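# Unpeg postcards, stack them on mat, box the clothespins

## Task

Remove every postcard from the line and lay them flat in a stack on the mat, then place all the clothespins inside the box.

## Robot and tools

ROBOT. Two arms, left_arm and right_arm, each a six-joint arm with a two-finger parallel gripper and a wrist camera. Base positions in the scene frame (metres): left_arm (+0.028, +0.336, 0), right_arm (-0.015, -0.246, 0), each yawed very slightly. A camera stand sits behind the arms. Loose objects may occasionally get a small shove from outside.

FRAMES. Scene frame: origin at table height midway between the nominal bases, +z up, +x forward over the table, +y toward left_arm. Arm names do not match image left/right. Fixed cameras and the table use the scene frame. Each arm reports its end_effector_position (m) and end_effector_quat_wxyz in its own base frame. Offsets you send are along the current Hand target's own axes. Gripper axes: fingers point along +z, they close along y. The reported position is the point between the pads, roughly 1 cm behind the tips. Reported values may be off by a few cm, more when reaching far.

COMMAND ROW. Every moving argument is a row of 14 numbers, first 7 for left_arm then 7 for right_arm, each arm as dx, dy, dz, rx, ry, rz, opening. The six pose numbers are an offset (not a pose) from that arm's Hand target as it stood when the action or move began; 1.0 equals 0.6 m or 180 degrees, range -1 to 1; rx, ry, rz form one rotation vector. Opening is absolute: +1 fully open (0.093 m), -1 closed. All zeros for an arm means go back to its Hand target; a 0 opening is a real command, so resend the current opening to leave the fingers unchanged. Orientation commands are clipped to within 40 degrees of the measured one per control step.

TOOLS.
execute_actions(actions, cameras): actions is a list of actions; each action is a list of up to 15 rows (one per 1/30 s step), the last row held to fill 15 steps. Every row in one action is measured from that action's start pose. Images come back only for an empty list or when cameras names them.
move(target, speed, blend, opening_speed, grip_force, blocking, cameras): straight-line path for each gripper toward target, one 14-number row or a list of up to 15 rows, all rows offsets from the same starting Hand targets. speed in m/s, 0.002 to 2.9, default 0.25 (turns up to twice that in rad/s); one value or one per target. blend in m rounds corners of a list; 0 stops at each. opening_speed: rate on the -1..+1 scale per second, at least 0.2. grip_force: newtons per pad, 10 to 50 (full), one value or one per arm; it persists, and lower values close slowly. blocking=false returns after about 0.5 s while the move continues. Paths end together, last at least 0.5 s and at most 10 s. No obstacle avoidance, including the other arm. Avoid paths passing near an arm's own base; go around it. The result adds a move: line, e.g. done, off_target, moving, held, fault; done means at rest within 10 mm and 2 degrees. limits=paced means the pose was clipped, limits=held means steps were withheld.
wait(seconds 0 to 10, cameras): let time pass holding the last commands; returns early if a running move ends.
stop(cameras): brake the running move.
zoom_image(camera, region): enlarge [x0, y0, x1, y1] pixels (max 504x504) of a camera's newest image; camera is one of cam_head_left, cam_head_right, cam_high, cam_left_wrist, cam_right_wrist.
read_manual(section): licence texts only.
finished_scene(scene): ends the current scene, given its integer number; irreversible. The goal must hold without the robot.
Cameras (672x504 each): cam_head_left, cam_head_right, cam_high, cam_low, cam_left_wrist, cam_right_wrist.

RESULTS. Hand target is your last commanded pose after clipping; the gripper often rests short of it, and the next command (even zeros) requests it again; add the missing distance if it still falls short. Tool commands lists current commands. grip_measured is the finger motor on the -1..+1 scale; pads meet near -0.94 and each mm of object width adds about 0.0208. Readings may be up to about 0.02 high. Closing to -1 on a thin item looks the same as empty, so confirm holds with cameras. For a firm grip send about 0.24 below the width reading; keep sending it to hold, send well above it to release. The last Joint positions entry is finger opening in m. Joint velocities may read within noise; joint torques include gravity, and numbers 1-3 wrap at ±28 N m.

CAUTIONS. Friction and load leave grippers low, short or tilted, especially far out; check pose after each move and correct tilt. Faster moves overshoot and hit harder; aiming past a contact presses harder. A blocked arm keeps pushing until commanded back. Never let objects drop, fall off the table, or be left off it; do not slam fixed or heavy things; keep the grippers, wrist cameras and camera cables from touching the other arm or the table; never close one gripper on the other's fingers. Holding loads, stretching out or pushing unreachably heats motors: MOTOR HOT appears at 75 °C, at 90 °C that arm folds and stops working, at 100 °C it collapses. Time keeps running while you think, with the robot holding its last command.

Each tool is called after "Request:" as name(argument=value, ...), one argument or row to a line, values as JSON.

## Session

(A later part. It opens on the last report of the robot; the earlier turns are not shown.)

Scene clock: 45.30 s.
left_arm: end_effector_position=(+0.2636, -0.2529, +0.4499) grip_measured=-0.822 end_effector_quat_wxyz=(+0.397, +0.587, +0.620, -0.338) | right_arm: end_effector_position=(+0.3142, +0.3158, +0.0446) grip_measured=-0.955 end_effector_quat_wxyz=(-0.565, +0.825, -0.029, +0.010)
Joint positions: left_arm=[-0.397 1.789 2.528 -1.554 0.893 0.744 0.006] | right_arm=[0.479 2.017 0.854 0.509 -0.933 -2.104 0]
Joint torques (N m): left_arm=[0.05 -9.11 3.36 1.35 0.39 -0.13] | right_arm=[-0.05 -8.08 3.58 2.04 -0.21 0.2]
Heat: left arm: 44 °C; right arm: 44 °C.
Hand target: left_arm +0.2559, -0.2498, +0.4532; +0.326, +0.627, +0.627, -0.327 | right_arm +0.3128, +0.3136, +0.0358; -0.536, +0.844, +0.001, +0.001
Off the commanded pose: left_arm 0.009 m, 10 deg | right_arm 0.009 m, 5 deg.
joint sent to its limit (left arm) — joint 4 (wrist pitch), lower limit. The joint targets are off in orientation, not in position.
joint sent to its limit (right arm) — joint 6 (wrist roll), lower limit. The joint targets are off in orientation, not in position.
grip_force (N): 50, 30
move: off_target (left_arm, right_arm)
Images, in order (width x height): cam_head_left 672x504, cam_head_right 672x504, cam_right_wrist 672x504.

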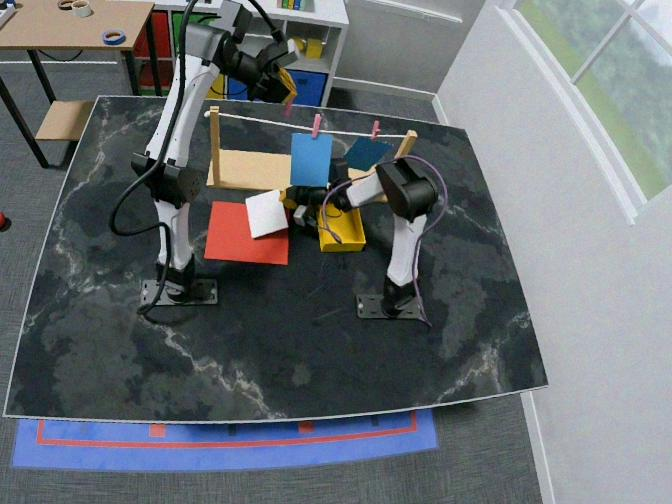

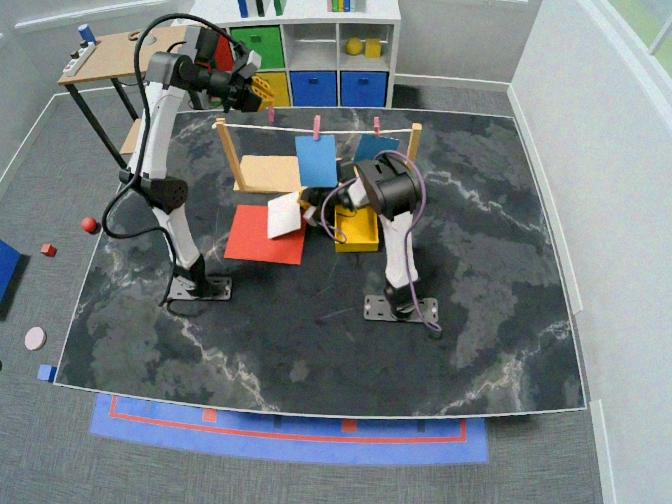

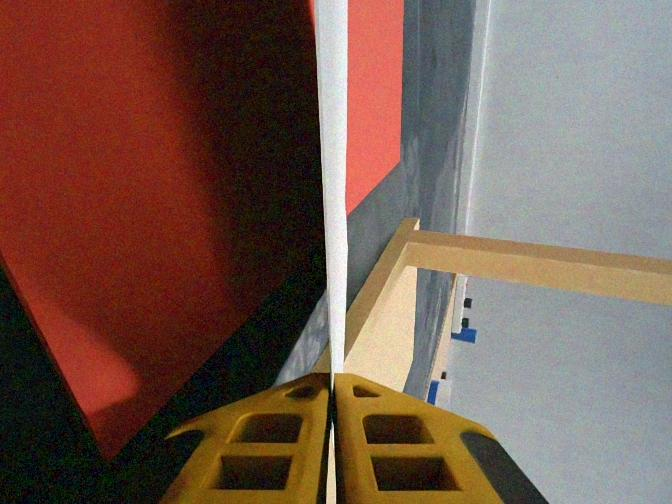

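Request:
move(
  target=[0,0,0,0,0,0,-1,-0.05,-0.011,0.078,0,0,0,-0.96],
  speed=0.13,
  cameras=["cam_head_left","cam_right_wrist"],
)

Request:
zoom_image(
  camera="cam_head_left",
  region=[190, 80, 430, 280],
)

Scene clock: 46.70 s.
left_arm: end_effector_position=(+0.2636, -0.2529, +0.4499) grip_measured=-0.822 end_effector_quat_wxyz=(+0.397, +0.587, +0.620, -0.338) | right_arm: end_effector_position=(+0.2768, +0.3566, +0.0272) grip_measured=-0.955 end_effector_quat_wxyz=(-0.543, +0.839, +0.009, -0.004)
Joint positions: left_arm=[-0.397 1.789 2.528 -1.554 0.893 0.744 0.006] | right_arm=[0.628 2.049 0.854 0.531 -0.845 -2.104 0]
Joint torques (N m): left_arm=[0.02 -9.4 3.06 1.38 0.4 -0.13] | right_arm=[0.14 -7.86 5.72 1.87 -0.08 0.25]
Heat: left arm: 44 °C; right arm: 44 °C.
Hand target: left_arm +0.2559, -0.2498, +0.4532; +0.326, +0.627, +0.627, -0.327 | right_arm +0.2827, +0.3587, +0.0218; -0.536, +0.844, +0.001, +0.001
Off the commanded pose: left_arm 0.009 m, 10 deg | right_arm 0.008 m, 1 deg.
joint sent to its limit (left arm) — joint 4 (wrist pitch), lower limit. The joint targets are off in orientation, not in position.
grip_force (N): 50, 30
move: off_target (left_arm)
Images, in order (width x height): cam_head_left 672x504, cam_right_wrist 672x504.

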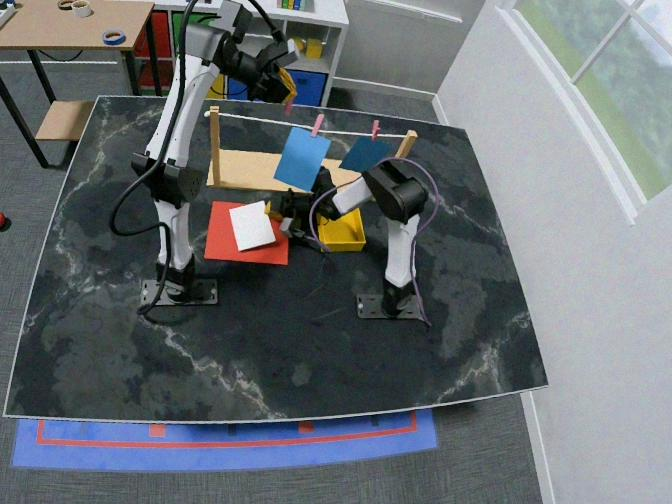

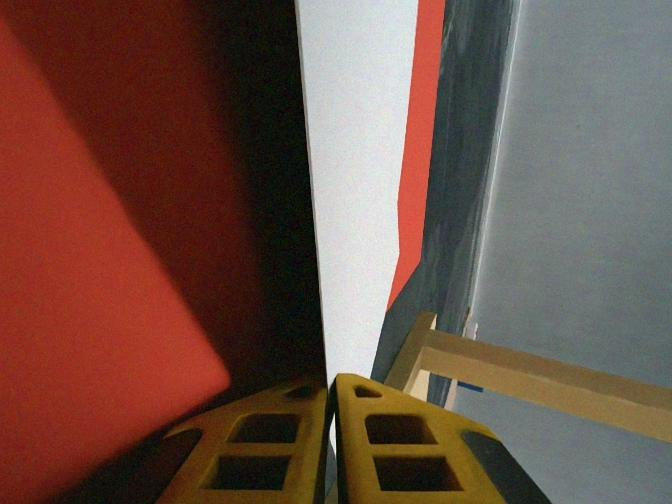

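Scaled by 2.100 from the camera's 672x504 image, which has a finer 960x720 frame.

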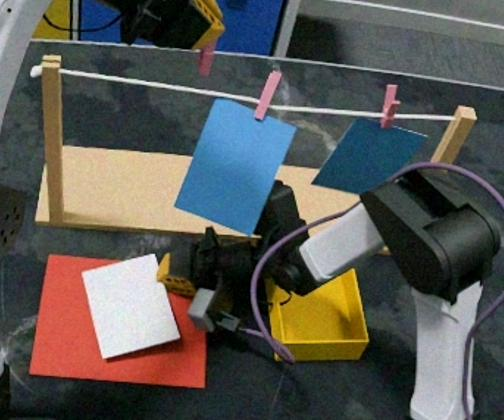

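Request:
move(
  target=[
    [0,0,0,0,0,0,-1,0,0,0,0,0,0,-0.72],
    [0,0,0,0,0,0,-1,0,0,-0.13,0,0,0,-0.72],
  ],
  speed=0.1,
  grip_force=[50,50],
  cameras=["cam_head_left","cam_right_wrist","cam_left_wrist"],
)

Request:
zoom_image(
  camera="cam_head_left",
  region=[190, 80, 430, 280],
)

Scene clock: 49.27 s.
left_arm: end_effector_position=(+0.2636, -0.2529, +0.4499) grip_measured=-0.822 end_effector_quat_wxyz=(+0.397, +0.587, +0.620, -0.338) | right_arm: end_effector_position=(+0.2862, +0.2907, +0.0477) grip_measured=-0.722 end_effector_quat_wxyz=(-0.557, +0.829, -0.046, +0.011)
Joint positions: left_arm=[-0.397 1.789 2.528 -1.554 0.893 0.744 0.006] | right_arm=[0.458 1.891 0.694 0.52 -0.922 -2.105 0.011]
Joint torques (N m): left_arm=[-0.23 -9.29 3.18 1.37 0.36 -0.06] | right_arm=[-0.47 -10.7 3.18 1.76 -0.49 0.2]
Heat: left arm: 44 °C; right arm: 44 °C.
Hand target: left_arm +0.2559, -0.2498, +0.4532; +0.326, +0.627, +0.627, -0.327 | right_arm +0.2826, +0.2881, +0.0549; -0.536, +0.844, +0.001, +0.001
Off the commanded pose: left_arm 0.009 m, 10 deg | right_arm 0.008 m, 6 deg.
joint sent to its limit (left arm) — joint 4 (wrist pitch), lower limit. The joint targets are off in orientation, not in position.
joint sent to its limit (right arm) — joint 6 (wrist roll), lower limit. The joint targets are off in orientation, not in position.
move: off_target (left_arm, right_arm)
Images, in order (width x height): cam_head_left 672x504, cam_left_wrist 672x504, cam_right_wrist 672x504.

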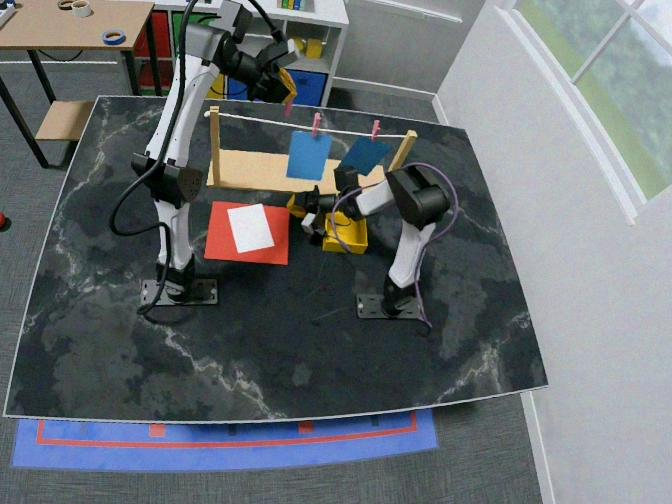

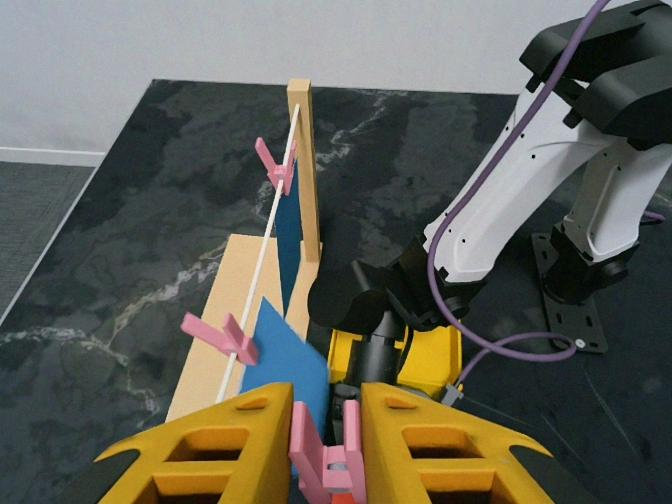

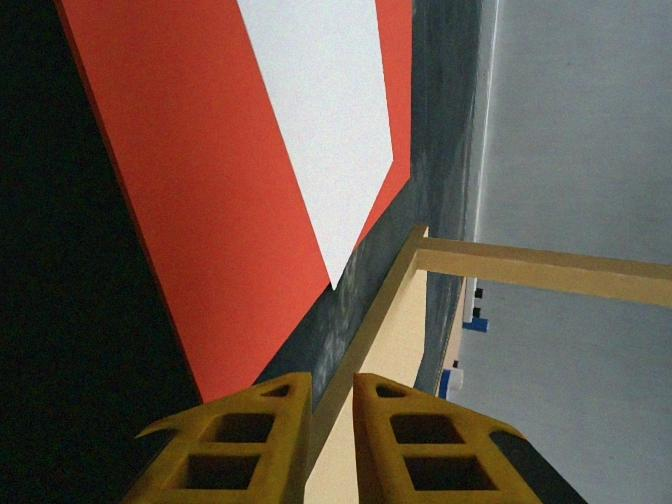

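Scaled by 2.100 from the camera's 672x504 image, which has a finer 960x720 frame.

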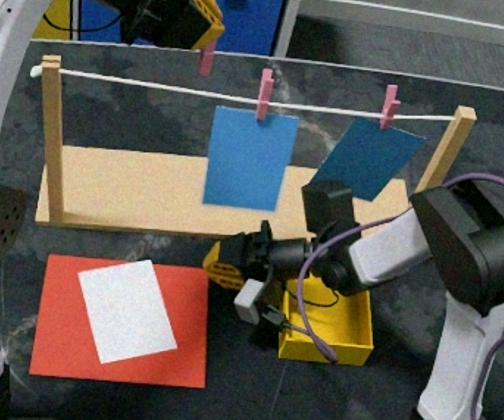

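Request:
move(
  target=[
    [0,0,0,0,0,0,-1,-0.167,-0.077,-0.11,0,0,0,-0.72],
    [0,0,0,0,0,0,-1,-0.05,-0.076,-0.606,0.271,0.057,0.517,-0.4],
  ],
  speed=0.25,
  blend=0.03,
  cameras=["cam_head_left","cam_high","cam_left_wrist"],
)

Scene clock: 57.07 s.
left_arm: end_effector_position=(+0.2636, -0.2529, +0.4499) grip_measured=-0.822 end_effector_quat_wxyz=(+0.397, +0.587, +0.620, -0.338) | right_arm: end_effector_position=(+0.2503, -0.0169, +0.2464) grip_measured=-0.402 end_effector_quat_wxyz=(+0.633, -0.273, +0.671, +0.272)
Joint positions: left_arm=[-0.397 1.789 2.528 -1.554 0.893 0.744 0.006] | right_arm=[-0.802 1.396 0.95 -1.556 -1.516 -1.983 0.026]
Joint torques (N m): left_arm=[0.08 -9.24 3.36 1.39 0.37 -0.09] | right_arm=[-0.55 -3.15 6.99 -0.4 -0.51 0]
Heat: left arm: 44 °C; right arm: 44 °C.
Hand target: left_arm +0.2559, -0.2498, +0.4532; +0.326, +0.627, +0.627, -0.327 | right_arm +0.2523, -0.0215, +0.2508; +0.635, -0.314, +0.633, +0.311
Off the commanded pose: left_arm 0.009 m, 10 deg | right_arm 0.007 m, 8 deg.
joint sent to its limit (left arm) — joint 4 (wrist pitch), lower limit. The joint targets are off in orientation, not in position.
joint sent to its limit (right arm) — joint 4 (wrist pitch), lower limit. The joint targets are off in orientation, not in position.
move: off_target (left_arm, right_arm); target 2's new opening was sent with right_arm's hand 0.007 m and 8 deg from that target
Images, in order (width x height): cam_head_left 672x504, cam_high 672x504, cam_left_wrist 672x504.

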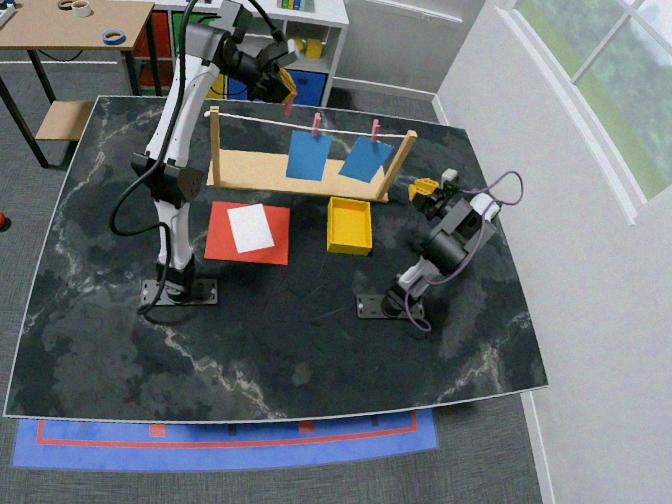

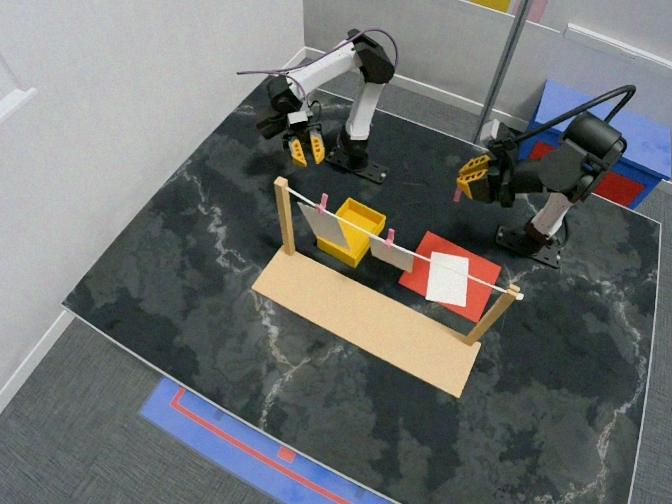

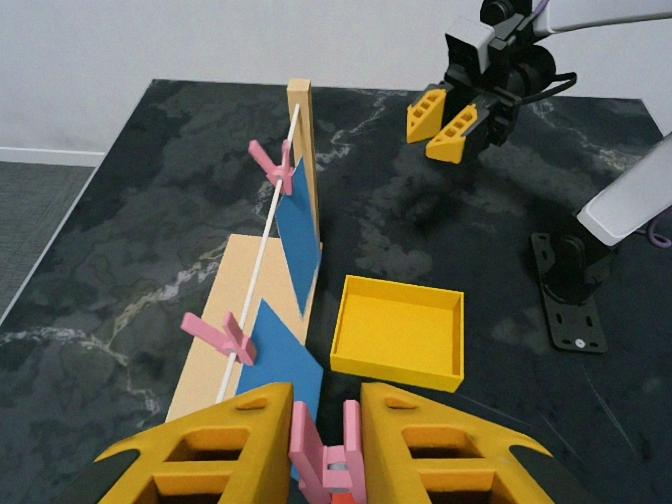

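Request:
move(
  target=[
    [0.033,-0.11,0.457,0,0,0,-1,0,0,0,0,0,0,-0.4],
    [0.306,-0.11,0.648,0,0,0,-1,0,0,0,0,0,0,-0.4],
  ],
  speed=0.25,
  blend=0.03,
  cameras=["cam_head_left","cam_left_wrist","cam_head_right"],
)

Request:
zoom_image(
  camera="cam_head_left",
  region=[190, 80, 430, 280],
)

Scene clock: 61.17 s.
left_arm: end_effector_position=(+0.1901, -0.4637, +0.0933) grip_measured=-0.822 end_effector_quat_wxyz=(+0.332, +0.628, +0.620, -0.333) | right_arm: end_effector_position=(+0.2503, -0.0169, +0.2464) grip_measured=-0.402 end_effector_quat_wxyz=(+0.633, -0.273, +0.671, +0.272)
Joint positions: left_arm=[-1.038 1.889 1.102 0.122 0.441 0.328 0.006] | right_arm=[-0.802 1.396 0.95 -1.557 -1.516 -1.984 0.026]
Joint torques (N m): left_arm=[-0.05 -8.18 4.82 2.03 0.11 -0.05] | right_arm=[-0.55 -3.17 6.97 -0.43 -0.52 0.05]
Heat: left arm: 45 °C; right arm: 44 °C.
Hand target: left_arm +0.1894, -0.4627, +0.0799; +0.326, +0.627, +0.627, -0.327 | right_arm +0.2523, -0.0216, +0.2508; +0.636, -0.314, +0.633, +0.311
Off the commanded pose: left_arm 0.014 m, 1 deg | right_arm 0.007 m, 8 deg.
joint sent to its limit (right arm) — joint 4 (wrist pitch), lower limit. The joint targets are off in orientation, not in position.
move: off_target (left_arm, right_arm)
Images, in order (width x height): cam_head_left 672x504, cam_head_right 672x504, cam_left_wrist 672x504.

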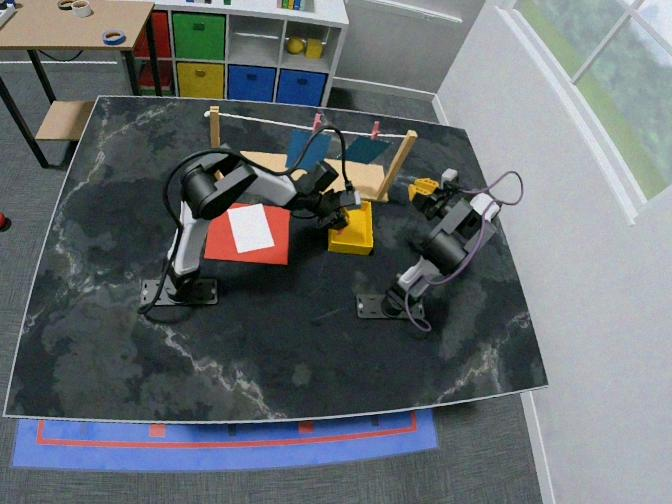

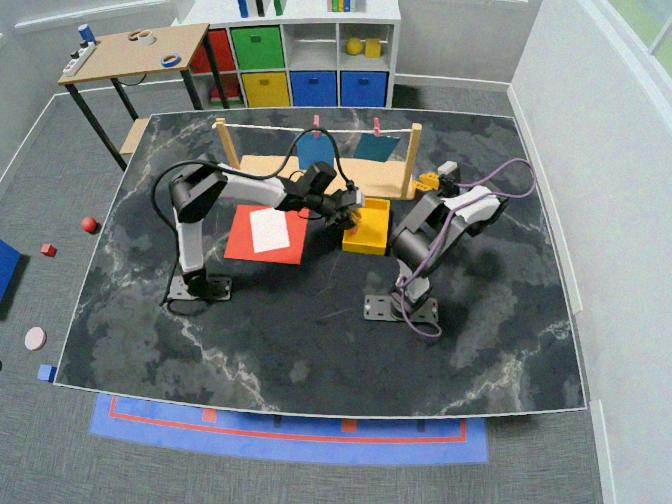

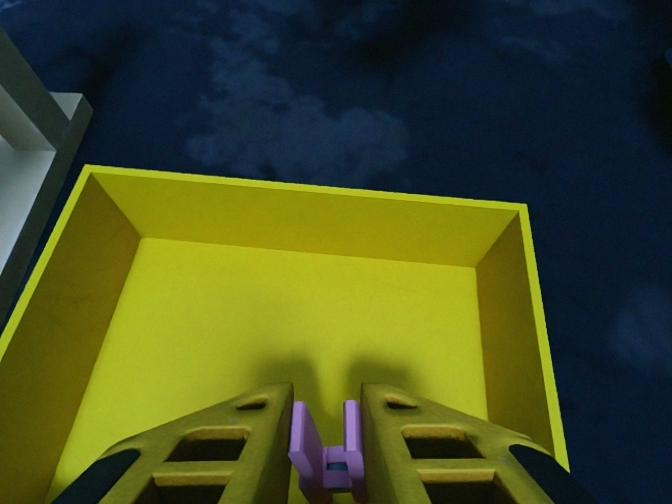

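Scaled by 2.100 from the camera's 672x504 image, which has a finer 960x720 frame.

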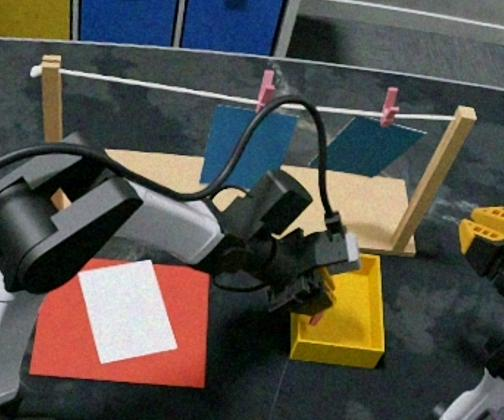

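Request:
move(
  target=[-0.018,0,0.049,0,0,0,-1,0,0,0,0,0,0,-0.4],
  speed=0.15,
)

Request:
move(
  target=[0,0,0,0,0,0,0,0,0,0,0,0,0,-0.4],
  opening_speed=1.5,
)

Request:
move(
  target=[
    [-0.273,0,-0.19,0,0,0,0,0,0,0,0,0,0,-0.4],
    [-0.072,0.1,-0.85,0,0,0,1,0,0,0,0,0,0,-0.4],
  ],
  blend=0.03,
  speed=0.3,
  cameras=["cam_head_left","cam_left_wrist","cam_high"],
)

Request:
zoom_image(
  camera="cam_head_left",
  region=[190, 80, 430, 280],
)

Scene clock: 63.17 s.
left_arm: end_effector_position=(+0.1867, -0.4879, +0.0796) grip_measured=-0.821 end_effector_quat_wxyz=(+0.327, +0.628, +0.622, -0.334) | right_arm: end_effector_position=(+0.2503, -0.0169, +0.2464) grip_measured=-0.402 end_effector_quat_wxyz=(+0.633, -0.273, +0.671, +0.272)
Joint positions: left_arm=[-1.074 1.982 1.174 0.146 0.417 0.301 0.006] | right_arm=[-0.802 1.396 0.95 -1.557 -1.516 -1.984 0.026]
Joint torques (N m): left_arm=[-0.16 -7.84 7.42 1.8 0.04 -0.08] | right_arm=[-0.55 -3.19 6.97 -0.44 -0.51 0.05]
Heat: left arm: 45 °C; right arm: 45 °C.
Hand target: left_arm +0.1893, -0.4930, +0.0717; +0.326, +0.628, +0.627, -0.327 | right_arm +0.2523, -0.0216, +0.2508; +0.636, -0.314, +0.633, +0.311
Off the commanded pose: left_arm 0.010 m, 1 deg | right_arm 0.007 m, 8 deg.
joint sent to its limit (right arm) — joint 4 (wrist pitch), lower limit. The joint targets are off in orientation, not in position.
move: off_target (right_arm)

Scene clock: 64.07 s.
left_arm: end_effector_position=(+0.1877, -0.4877, +0.0759) grip_measured=-0.003 end_effector_quat_wxyz=(+0.326, +0.628, +0.624, -0.331) | right_arm: end_effector_position=(+0.2503, -0.0169, +0.2464) grip_measured=-0.402 end_effector_quat_wxyz=(+0.633, -0.273, +0.671, +0.272)
Joint positions: left_arm=[-1.074 1.99 1.174 0.148 0.411 0.301 0.045] | right_arm=[-0.802 1.396 0.95 -1.557 -1.516 -1.984 0.026]
Joint torques (N m): left_arm=[-0.09 -8.69 7.45 1.81 0.13 -0.08] | right_arm=[-0.61 -3.17 6.99 -0.43 -0.51 0.04]
Heat: left arm: 45 °C; right arm: 45 °C.
Hand target: left_arm +0.1893, -0.4930, +0.0717; +0.326, +0.628, +0.627, -0.327 | right_arm +0.2523, -0.0216, +0.2508; +0.636, -0.314, +0.633, +0.311
Off the commanded pose: left_arm 0.007 m, 1 deg | right_arm 0.007 m, 8 deg.
joint sent to its limit (right arm) — joint 4 (wrist pitch), lower limit. The joint targets are off in orientation, not in position.
move: off_target (right_arm)

Scene clock: 67.50 s.
left_arm: end_effector_position=(+0.2552, -0.1003, +0.4006) grip_measured=+1.000 end_effector_quat_wxyz=(+0.483, +0.531, +0.660, -0.223) | right_arm: end_effector_position=(+0.2503, -0.0169, +0.2464) grip_measured=-0.402 end_effector_quat_wxyz=(+0.633, -0.273, +0.671, +0.272)
Joint positions: left_arm=[0.187 1.364 1.845 -1.543 1.05 1.244 0.093] | right_arm=[-0.802 1.396 0.95 -1.557 -1.516 -1.984 0.026]
Joint torques (N m): left_arm=[0.94 -4.48 4.18 0.84 0.87 0.06] | right_arm=[-0.55 -3.18 7.05 -0.43 -0.51 0.05]
Heat: left arm: 46 °C; right arm: 45 °C.
Hand target: left_arm +0.2500, -0.1003, +0.3998; +0.326, +0.628, +0.627, -0.327 | right_arm +0.2523, -0.0216, +0.2508; +0.636, -0.314, +0.633, +0.311
Off the commanded pose: left_arm 0.005 m, 25 deg | right_arm 0.007 m, 8 deg.
joint sent to its limit (left arm) — joint 4 (wrist pitch), lower limit. The joint targets are off in orientation, not in position.
joint sent to its limit (right arm) — joint 4 (wrist pitch), lower limit. The joint targets are off in orientation, not in position.
move: off_target (left_arm, right_arm); target 2's new opening was sent with left_arm's hand 0.005 m and 25 deg from that target
Images, in order (width x height): cam_head_left 672x504, cam_high 672x504, cam_left_wrist 672x504.

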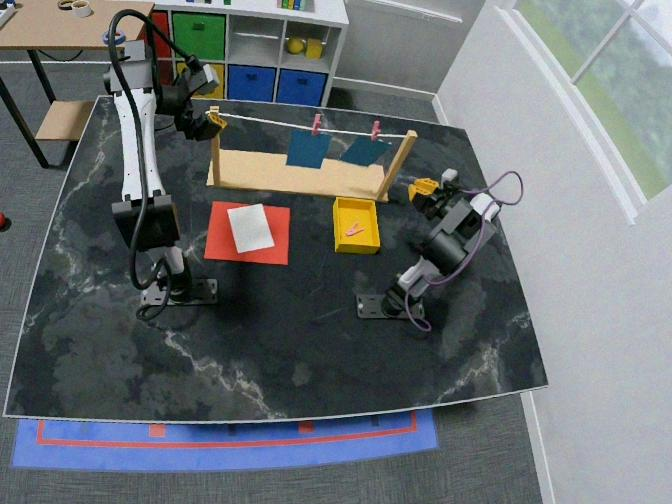

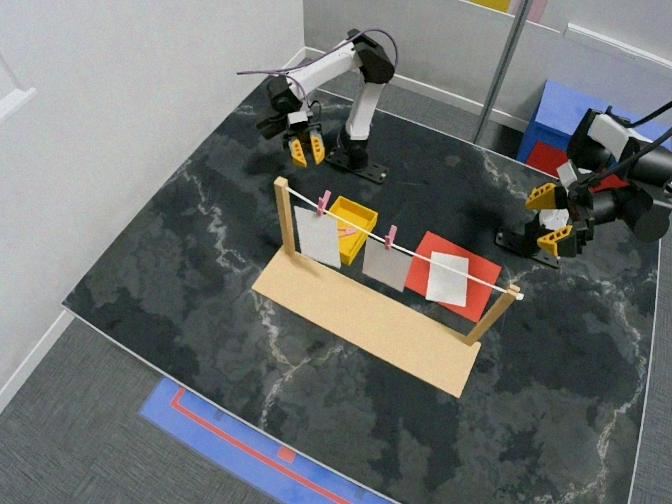

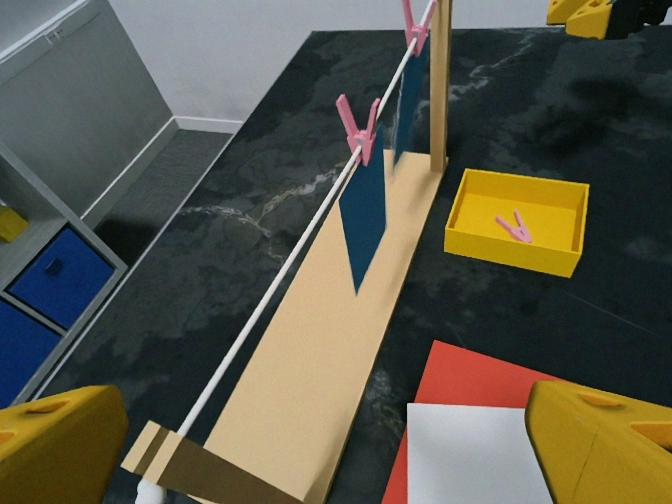

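Scaled by 2.100 from the camera's 672x504 image, which has a finer 960x720 frame.

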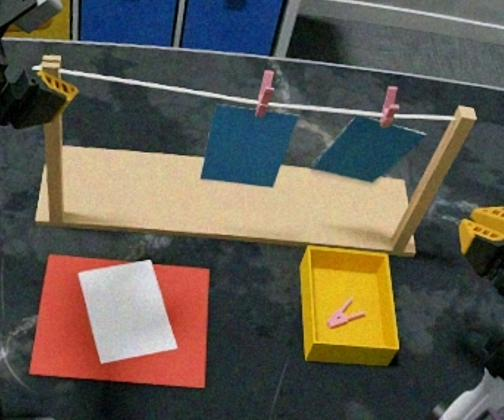

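Request:
move(
  target=[
    [0,0,0,0,0,0,1,0.15,0.095,0.095,0,0,0,-0.4],
    [0,0,0,0,0,0,1,0.15,0.072,0.264,0,0,0,-0.4],
  ],
  blend=0.03,
  speed=0.2,
  cameras=["cam_right_wrist"],
)

Scene clock: 70.23 s.
left_arm: end_effector_position=(+0.2552, -0.1003, +0.4006) grip_measured=+1.000 end_effector_quat_wxyz=(+0.483, +0.531, +0.660, -0.223) | right_arm: end_effector_position=(+0.3078, +0.1295, +0.1554) grip_measured=-0.402 end_effector_quat_wxyz=(+0.529, -0.471, +0.532, +0.464)
Joint positions: left_arm=[0.187 1.364 1.845 -1.543 1.05 1.244 0.093] | right_arm=[-0.13 1.907 1.089 -1.16 -1.561 -1.982 0.026]
Joint torques (N m): left_arm=[0.8 -4.23 3.9 0.85 0.8 0.08] | right_arm=[0.18 -7.17 5.82 -0.17 -0.84 0.4]
Heat: left arm: 45 °C; right arm: 45 °C.
Hand target: left_arm +0.2500, -0.1003, +0.3998; +0.326, +0.627, +0.627, -0.327 | right_arm +0.3151, +0.1301, +0.1607; +0.636, -0.314, +0.633, +0.311
Off the commanded pose: left_arm 0.005 m, 25 deg | right_arm 0.009 m, 30 deg.
joint sent to its limit (left arm) — joint 4 (wrist pitch), lower limit. The joint targets are off in orientation, not in position.
joint sent to its limit (right arm) — joint 5 (wrist yaw), lower limit. The joint targets are off in orientation, not in position.
move: off_target (left_arm, right_arm)
Images, in order (width x height): cam_right_wrist 672x504.

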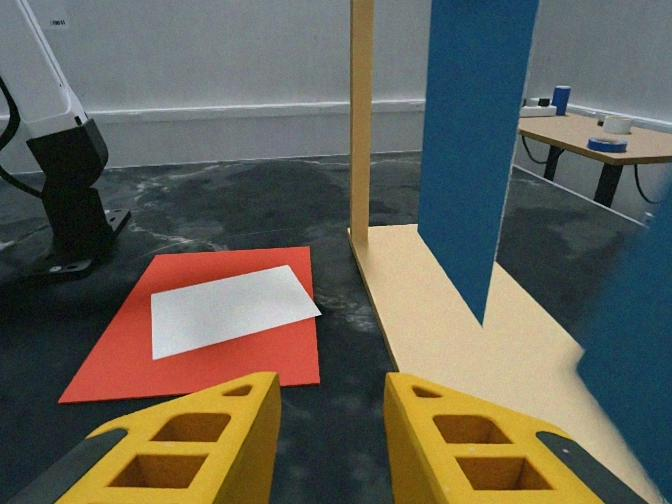

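Request:
move(
  target=[
    [0,0,0,0,0,0,1,0,-0.04,-0.2,0,0,0,-0.4],
    [0,0,0,0,0,0,1,-0.15,-0.047,-0.238,0.28,0,0,-0.4],
  ],
  blend=0.03,
  speed=0.25,
)

Scene clock: 75.17 s.
left_arm: end_effector_position=(+0.2552, -0.1003, +0.4006) grip_measured=+1.000 end_effector_quat_wxyz=(+0.483, +0.531, +0.660, -0.223) | right_arm: end_effector_position=(+0.2481, +0.0019, +0.2374) grip_measured=-0.402 end_effector_quat_wxyz=(+0.644, -0.288, +0.649, +0.285)
Joint positions: left_arm=[0.187 1.364 1.845 -1.543 1.05 1.244 0.093] | right_arm=[-0.738 1.316 0.843 -1.322 -1.564 -1.797 0.026]
Joint torques (N m): left_arm=[0.9 -4.37 3.73 0.88 0.82 0.06] | right_arm=[-0.8 -4.85 7.02 -0.12 -0.85 0.38]
Heat: left arm: 45 °C; right arm: 45 °C.
Hand target: left_arm +0.2500, -0.1003, +0.3998; +0.326, +0.627, +0.627, -0.327 | right_arm +0.2500, -0.0001, +0.2508; +0.707, -0.049, +0.704, +0.047
Off the commanded pose: left_arm 0.005 m, 25 deg | right_arm 0.014 m, 46 deg; orientation clipped.
joint sent to its limit (left arm) — joint 4 (wrist pitch), lower limit. The joint targets are off in orientation, not in position.
joint sent to its limit (right arm) — joint 5 (wrist yaw), lower limit. The joint targets are off in orientation, not in position.
move: off_target (left_arm, right_arm); limits=paced

Request:
move(
  target=[0,0,0,0,0,0,1,0,0,0,0,0,0,-0.4],
  speed=0.2,
)

Scene clock: 76.40 s.
left_arm: end_effector_position=(+0.2552, -0.1003, +0.4006) grip_measured=+1.000 end_effector_quat_wxyz=(+0.483, +0.531, +0.660, -0.223) | right_arm: end_effector_position=(+0.2481, +0.0019, +0.2374) grip_measured=-0.402 end_effector_quat_wxyz=(+0.644, -0.286, +0.649, +0.287)
Joint positions: left_arm=[0.187 1.364 1.845 -1.543 1.05 1.244 0.093] | right_arm=[-0.738 1.316 0.843 -1.322 -1.564 -1.792 0.026]
Joint torques (N m): left_arm=[0.84 -4.38 3.88 0.9 0.86 0.07] | right_arm=[-0.77 -4.97 6.98 -0.09 -0.84 0.35]
Heat: left arm: 45 °C; right arm: 44 °C.
Hand target: left_arm +0.2500, -0.1003, +0.3998; +0.326, +0.627, +0.627, -0.327 | right_arm +0.2500, -0.0001, +0.2508; +0.707, -0.049, +0.704, +0.047
Off the commanded pose: left_arm 0.005 m, 25 deg | right_arm 0.014 m, 40 deg; orientation clipped.
joint sent to its limit (left arm) — joint 4 (wrist pitch), lower limit. The joint targets are off in orientation, not in position.
joint sent to its limit (right arm) — joint 5 (wrist yaw), lower limit. The joint targets are off in orientation, not in position.
move: off_target (left_arm, right_arm); limits=paced

Request:
move(
  target=[0,0,0,0,0,0,1,0.05,0.469,0.013,-0.245,0,0,-0.4],
  speed=0.25,
  cameras=["cam_head_left"],
)

Scene clock: 79.27 s.
left_arm: end_effector_position=(+0.2552, -0.1003, +0.4006) grip_measured=+1.000 end_effector_quat_wxyz=(+0.483, +0.531, +0.660, -0.223) | right_arm: end_effector_position=(+0.2134, +0.2761, +0.2136) grip_measured=-0.402 end_effector_quat_wxyz=(-0.382, +0.589, -0.393, -0.594)
Joint positions: left_arm=[0.187 1.364 1.845 -1.543 1.05 1.244 0.093] | right_arm=[0.409 1.815 1.237 -1.213 -1.569 -1.774 0.026]
Joint torques (N m): left_arm=[0.99 -4.27 3.79 0.87 0.83 0.07] | right_arm=[-0.06 -6.99 7.06 0.1 -0.8 0.26]
Heat: left arm: 45 °C; right arm: 44 °C.
Hand target: left_arm +0.2500, -0.1003, +0.3998; +0.326, +0.627, +0.627, -0.327 | right_arm +0.2197, +0.2797, +0.2197; -0.565, +0.423, -0.568, -0.423
Off the commanded pose: left_arm 0.005 m, 25 deg | right_arm 0.010 m, 62 deg; orientation clipped.
joint sent to its limit (left arm) — joint 4 (wrist pitch), lower limit. The joint targets are off in orientation, not in position.
joint sent to its limit (right arm) — joint 5 (wrist yaw), lower limit. The joint targets are off in orientation, not in position.
move: off_target (left_arm, right_arm); limits=paced
Images, in order (width x height): cam_head_left 672x504.

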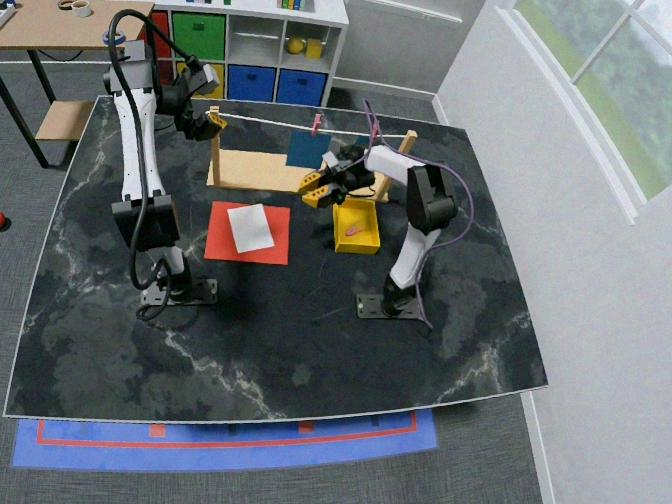

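Request:
move(
  target=[
    [0,0,0,0,0,0,1,-0.12,0,0,0.248,0.455,0.248,-0.4],
    [0,0,0,0,0,0,1,-0.05,0,-0.1,0.119,0,0,-0.4],
  ],
  speed=0.35,
)

Scene clock: 88.37 s.
left_arm: end_effector_position=(+0.2552, -0.1003, +0.4006) grip_measured=+1.000 end_effector_quat_wxyz=(+0.483, +0.531, +0.660, -0.223) | right_arm: end_effector_position=(+0.2025, +0.2217, +0.2573) grip_measured=-0.402 end_effector_quat_wxyz=(+0.638, -0.305, +0.636, +0.310)
Joint positions: left_arm=[0.187 1.364 1.845 -1.543 1.05 1.244 0.093] | right_arm=[0.742 0.632 0.338 0.3 -0.159 0.006 0.026]
Joint torques (N m): left_arm=[0.95 -4.22 3.86 0.92 0.87 0.05] | right_arm=[-0.75 0.5 5.38 2.77 -0.17 0.1]
Heat: left arm: 44 °C; right arm: 45 °C.
Hand target: left_arm +0.2500, -0.1003, +0.3998; +0.326, +0.627, +0.627, -0.327 | right_arm +0.2027, +0.2223, +0.2500; +0.634, -0.311, +0.637, +0.310
Off the commanded pose: left_arm 0.005 m, 25 deg | right_arm 0.007 m, 1 deg.
joint sent to its limit (left arm) — joint 4 (wrist pitch), lower limit. The joint targets are off in orientation, not in position.
move: off_target (left_arm)

Request:
move(
  target=[
    [0,0,0,0,0,0,1,0.083,-0.157,-0.047,0,0,0,-0.4],
    [0,0,0,0,0,0,1,0.148,-0.241,-0.007,0,0,0,-0.4],
  ],
  speed=0.25,
  blend=0.03,
  cameras=["cam_right_wrist","cam_high"],
)

Scene clock: 91.10 s.
left_arm: end_effector_position=(+0.2552, -0.1003, +0.4006) grip_measured=+1.000 end_effector_quat_wxyz=(+0.483, +0.531, +0.660, -0.223) | right_arm: end_effector_position=(+0.3086, +0.1298, +0.1537) grip_measured=-0.402 end_effector_quat_wxyz=(+0.628, -0.306, +0.646, +0.308)
Joint positions: left_arm=[0.187 1.364 1.845 -1.543 1.05 1.244 0.093] | right_arm=[-0.01 1.497 0.224 1.237 -0.908 -0.014 0.026]
Joint torques (N m): left_arm=[0.92 -4.4 3.89 0.86 0.83 0.08] | right_arm=[-0.55 -3.22 6.15 2.4 -0.18 0.19]
Heat: left arm: 44 °C; right arm: 45 °C.
Hand target: left_arm +0.2500, -0.1003, +0.3998; +0.326, +0.627, +0.627, -0.327 | right_arm +0.3139, +0.1299, +0.1611; +0.634, -0.311, +0.637, +0.310
Off the commanded pose: left_arm 0.005 m, 25 deg | right_arm 0.009 m, 1 deg.
joint sent to its limit (left arm) — joint 4 (wrist pitch), lower limit. The joint targets are off in orientation, not in position.
move: off_target (left_arm)
Images, in order (width x height): cam_high 672x504, cam_right_wrist 672x504.

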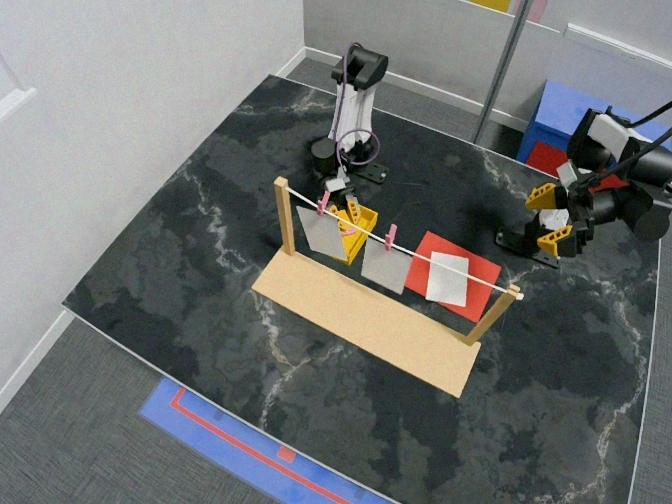

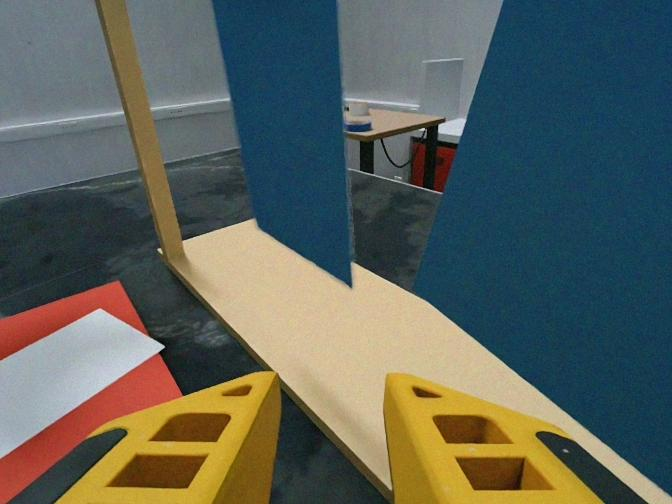

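Request:
move(
  target=[0,0,0,0,0,0,1,-0.003,-0.013,0.07,0,0,0,-0.55],
  speed=0.12,
  cameras=["cam_right_wrist"],
)

Scene clock: 93.50 s.
left_arm: end_effector_position=(+0.2552, -0.1003, +0.4006) grip_measured=+1.000 end_effector_quat_wxyz=(+0.483, +0.531, +0.660, -0.223) | right_arm: end_effector_position=(+0.3396, +0.1562, +0.1577) grip_measured=-0.548 end_effector_quat_wxyz=(+0.629, -0.311, +0.641, +0.310)
Joint positions: left_arm=[0.187 1.364 1.845 -1.543 1.05 1.244 0.093] | right_arm=[0.098 1.615 0.354 1.238 -0.812 -0.011 0.019]
Joint torques (N m): left_arm=[0.85 -4.31 4.03 0.86 0.83 0.07] | right_arm=[0.53 -4.41 6.11 2.4 0.03 0.24]
Heat: left arm: 44 °C; right arm: 45 °C.
Hand target: left_arm +0.2500, -0.1003, +0.3998; +0.326, +0.627, +0.627, -0.327 | right_arm +0.3459, +0.1582, +0.1627; +0.634, -0.311, +0.637, +0.310
Off the commanded pose: left_arm 0.005 m, 25 deg | right_arm 0.008 m, 1 deg.
joint sent to its limit (left arm) — joint 4 (wrist pitch), lower limit. The joint targets are off in orientation, not in position.
move: off_target (left_arm)
Images, in order (width x height): cam_right_wrist 672x504.

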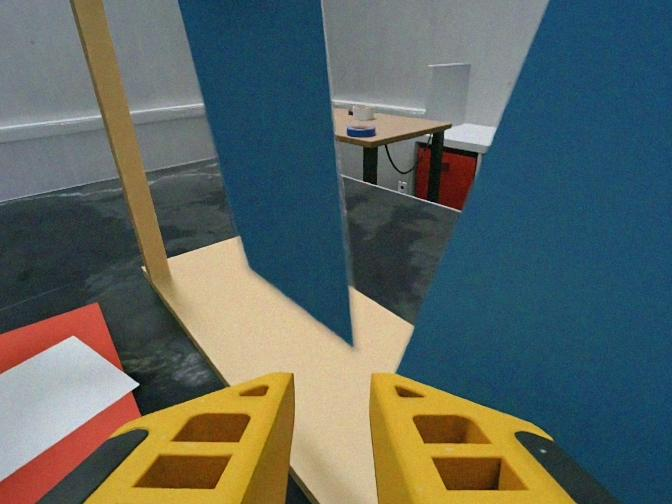

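Request:
move(
  target=[0,0,0,0,0,0,1,0,-0.011,0.065,0,0,0,-0.55],
  speed=0.1,
  cameras=["cam_right_wrist"],
)

Scene clock: 94.90 s.
left_arm: end_effector_position=(+0.2552, -0.1003, +0.4006) grip_measured=+1.000 end_effector_quat_wxyz=(+0.483, +0.531, +0.660, -0.223) | right_arm: end_effector_position=(+0.3689, +0.1823, +0.1606) grip_measured=-0.548 end_effector_quat_wxyz=(+0.634, -0.313, +0.636, +0.308)
Joint positions: left_arm=[0.187 1.364 1.845 -1.543 1.05 1.244 0.093] | right_arm=[0.184 1.722 0.482 1.231 -0.727 -0.01 0.019]
Joint torques (N m): left_arm=[1.06 -4.36 3.73 0.87 0.83 0.07] | right_arm=[0.53 -5.5 6.28 2.25 0.02 0.25]
Heat: left arm: 44 °C; right arm: 45 °C.
Hand target: left_arm +0.2500, -0.1003, +0.3998; +0.326, +0.627, +0.627, -0.327 | right_arm +0.3751, +0.1848, +0.1625; +0.634, -0.311, +0.637, +0.310
Off the commanded pose: left_arm 0.005 m, 25 deg | right_arm 0.007 m, 0 deg.
joint sent to its limit (left arm) — joint 4 (wrist pitch), lower limit. The joint targets are off in orientation, not in position.
move: off_target (left_arm)
Images, in order (width x height): cam_right_wrist 672x504.

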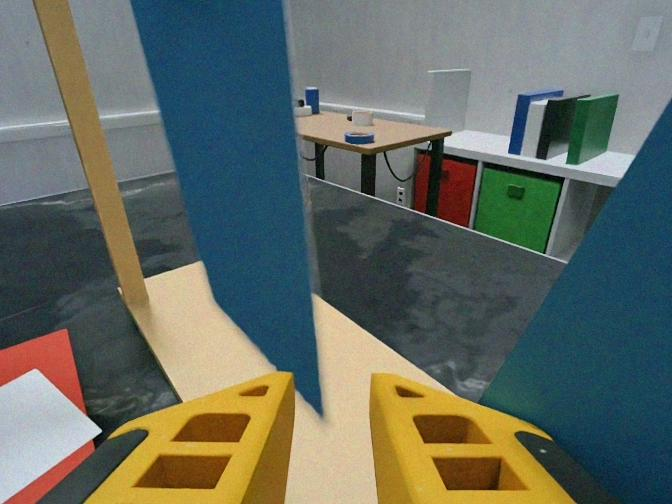

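Request:
move(
  target=[0,0,0,0,0,0,1,0,0.006,0.03,0,0,0,-0.55],
  speed=0.1,
  cameras=["cam_right_wrist"],
)

Scene clock: 96.23 s.
left_arm: end_effector_position=(+0.2552, -0.1003, +0.4006) grip_measured=+1.000 end_effector_quat_wxyz=(+0.483, +0.531, +0.660, -0.223) | right_arm: end_effector_position=(+0.3771, +0.1983, +0.1604) grip_measured=-0.548 end_effector_quat_wxyz=(+0.634, -0.313, +0.637, +0.308)
Joint positions: left_arm=[0.187 1.364 1.845 -1.543 1.05 1.244 0.093] | right_arm=[0.234 1.757 0.528 1.22 -0.676 -0.01 0.019]
Joint torques (N m): left_arm=[0.8 -4.27 4 0.88 0.83 0.07] | right_arm=[0.51 -5.82 6.45 2.34 0.01 0.24]
Heat: left arm: 44 °C; right arm: 44 °C.
Hand target: left_arm +0.2500, -0.1003, +0.3998; +0.326, +0.627, +0.627, -0.327 | right_arm +0.3832, +0.2012, +0.1625; +0.634, -0.311, +0.637, +0.310
Off the commanded pose: left_arm 0.005 m, 25 deg | right_arm 0.007 m, 0 deg.
joint sent to its limit (left arm) — joint 4 (wrist pitch), lower limit. The joint targets are off in orientation, not in position.
move: off_target (left_arm)
Images, in order (width x height): cam_right_wrist 672x504.

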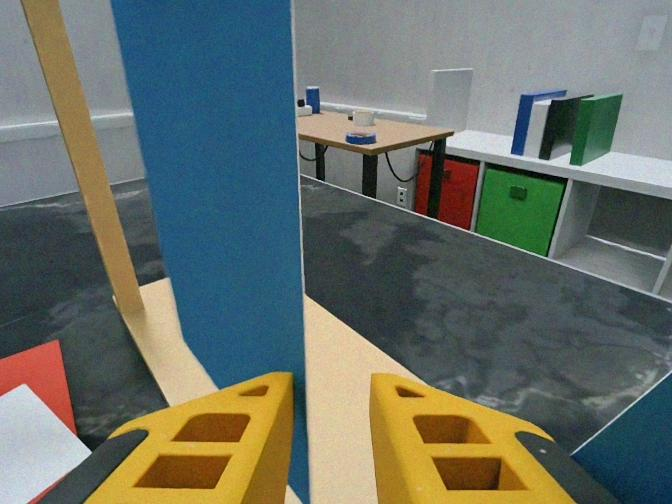

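Request:
move(
  target=[0,0,0,0,0,0,1,0,0.009,0.006,0,0,0,-0.55],
  speed=0.1,
)

Request:
move(
  target=[0,0,0,0,0,0,1,0,0,0,0,0,0,-0.96],
  grip_force=[50,18],
  cameras=["cam_right_wrist"],
)

Request:
move(
  target=[0,0,0,0,0,0,1,0,0,0,-0.2,0,0,-0.96],
  speed=0.14,
  cameras=["cam_right_wrist","cam_left_wrist","cam_high"],
)

Scene clock: 97.60 s.
left_arm: end_effector_position=(+0.2552, -0.1003, +0.4006) grip_measured=+1.000 end_effector_quat_wxyz=(+0.483, +0.531, +0.660, -0.223) | right_arm: end_effector_position=(+0.3757, +0.2042, +0.1603) grip_measured=-0.548 end_effector_quat_wxyz=(+0.634, -0.313, +0.637, +0.308)
Joint positions: left_arm=[0.187 1.364 1.845 -1.543 1.05 1.244 0.093] | right_arm=[0.256 1.757 0.528 1.22 -0.653 -0.01 0.019]
Joint torques (N m): left_arm=[0.87 -4.41 3.82 0.87 0.87 0.06] | right_arm=[0.54 -5.98 6.38 2.34 0.02 0.24]
Heat: left arm: 44 °C; right arm: 44 °C.
Hand target: left_arm +0.2500, -0.1003, +0.3998; +0.326, +0.627, +0.627, -0.327 | right_arm +0.3812, +0.2074, +0.1624; +0.634, -0.311, +0.637, +0.310
Off the commanded pose: left_arm 0.005 m, 25 deg | right_arm 0.007 m, 0 deg.
joint sent to its limit (left arm) — joint 4 (wrist pitch), lower limit. The joint targets are off in orientation, not in position.
move: off_target (left_arm)

Scene clock: 99.70 s.
left_arm: end_effector_position=(+0.2552, -0.1003, +0.4006) grip_measured=+1.000 end_effector_quat_wxyz=(+0.483, +0.531, +0.660, -0.223) | right_arm: end_effector_position=(+0.3757, +0.2042, +0.1603) grip_measured=-0.954 end_effector_quat_wxyz=(+0.634, -0.313, +0.637, +0.308)
Joint positions: left_arm=[0.187 1.364 1.845 -1.543 1.05 1.244 0.093] | right_arm=[0.256 1.757 0.528 1.22 -0.653 -0.01 0]
Joint torques (N m): left_arm=[0.95 -4.3 3.88 0.88 0.83 0.08] | right_arm=[0.51 -5.96 6.35 2.33 0.05 0.25]
Heat: left arm: 44 °C; right arm: 44 °C.
Hand target: left_arm +0.2500, -0.1003, +0.3998; +0.326, +0.627, +0.627, -0.327 | right_arm +0.3812, +0.2074, +0.1624; +0.634, -0.311, +0.637, +0.310
Off the commanded pose: left_arm 0.005 m, 25 deg | right_arm 0.007 m, 0 deg.
joint sent to its limit (left arm) — joint 4 (wrist pitch), lower limit. The joint targets are off in orientation, not in position.
grip_force (N): 50, 18
move: off_target (left_arm)
Images, in order (width x height): cam_right_wrist 672x504.

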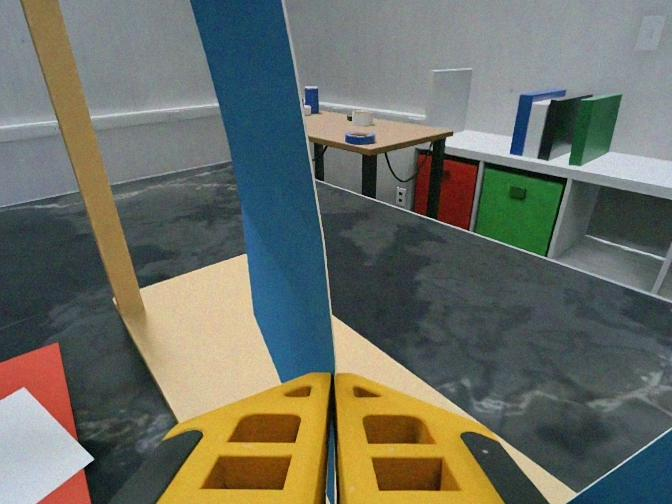

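Scene clock: 102.67 s.
left_arm: end_effector_position=(+0.2552, -0.1003, +0.4006) grip_measured=+1.000 end_effector_quat_wxyz=(+0.483, +0.531, +0.660, -0.223) | right_arm: end_effector_position=(+0.3767, +0.2083, +0.1609) grip_measured=-0.955 end_effector_quat_wxyz=(+0.509, -0.487, +0.513, +0.490)
Joint positions: left_arm=[0.187 1.364 1.845 -1.543 1.05 1.244 0.093] | right_arm=[0.108 2.008 0.913 1.081 -1.417 -0.008 0]
Joint torques (N m): left_arm=[0.91 -4.37 4.01 0.87 0.84 0.03] | right_arm=[-0.53 -8.36 6.78 1.72 -0.19 0.18]
Heat: left arm: 44 °C; right arm: 44 °C.
Hand target: left_arm +0.2500, -0.1003, +0.3998; +0.326, +0.627, +0.627, -0.327 | right_arm +0.3812, +0.2075, +0.1625; +0.507, -0.491, +0.510, +0.492
Off the commanded pose: left_arm 0.005 m, 25 deg | right_arm 0.005 m, 1 deg.
joint sent to its limit (left arm) — joint 4 (wrist pitch), lower limit. The joint targets are off in orientation, not in position.
grip_force (N): 50, 18
move: off_target (left_arm)
Images, in order (width x height): cam_high 672x504, cam_left_wrist 672x504, cam_right_wrist 672x504.

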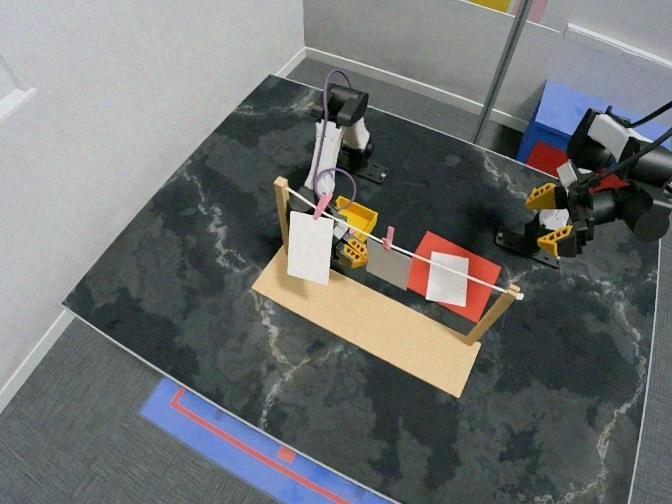

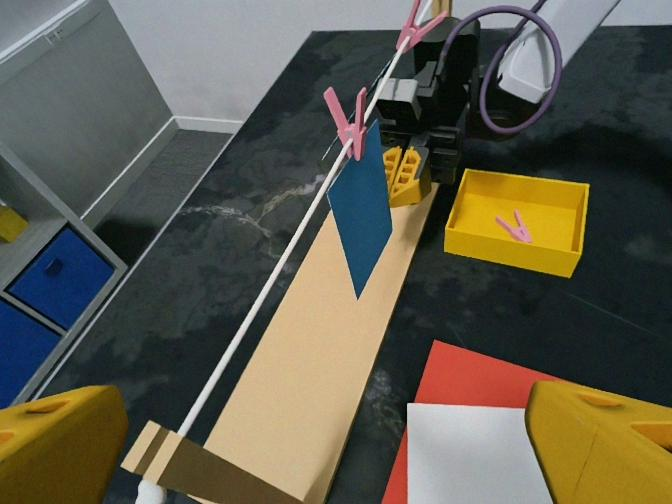

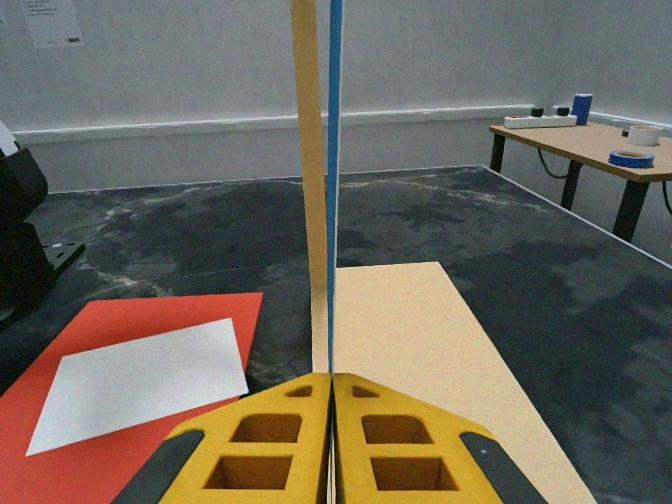

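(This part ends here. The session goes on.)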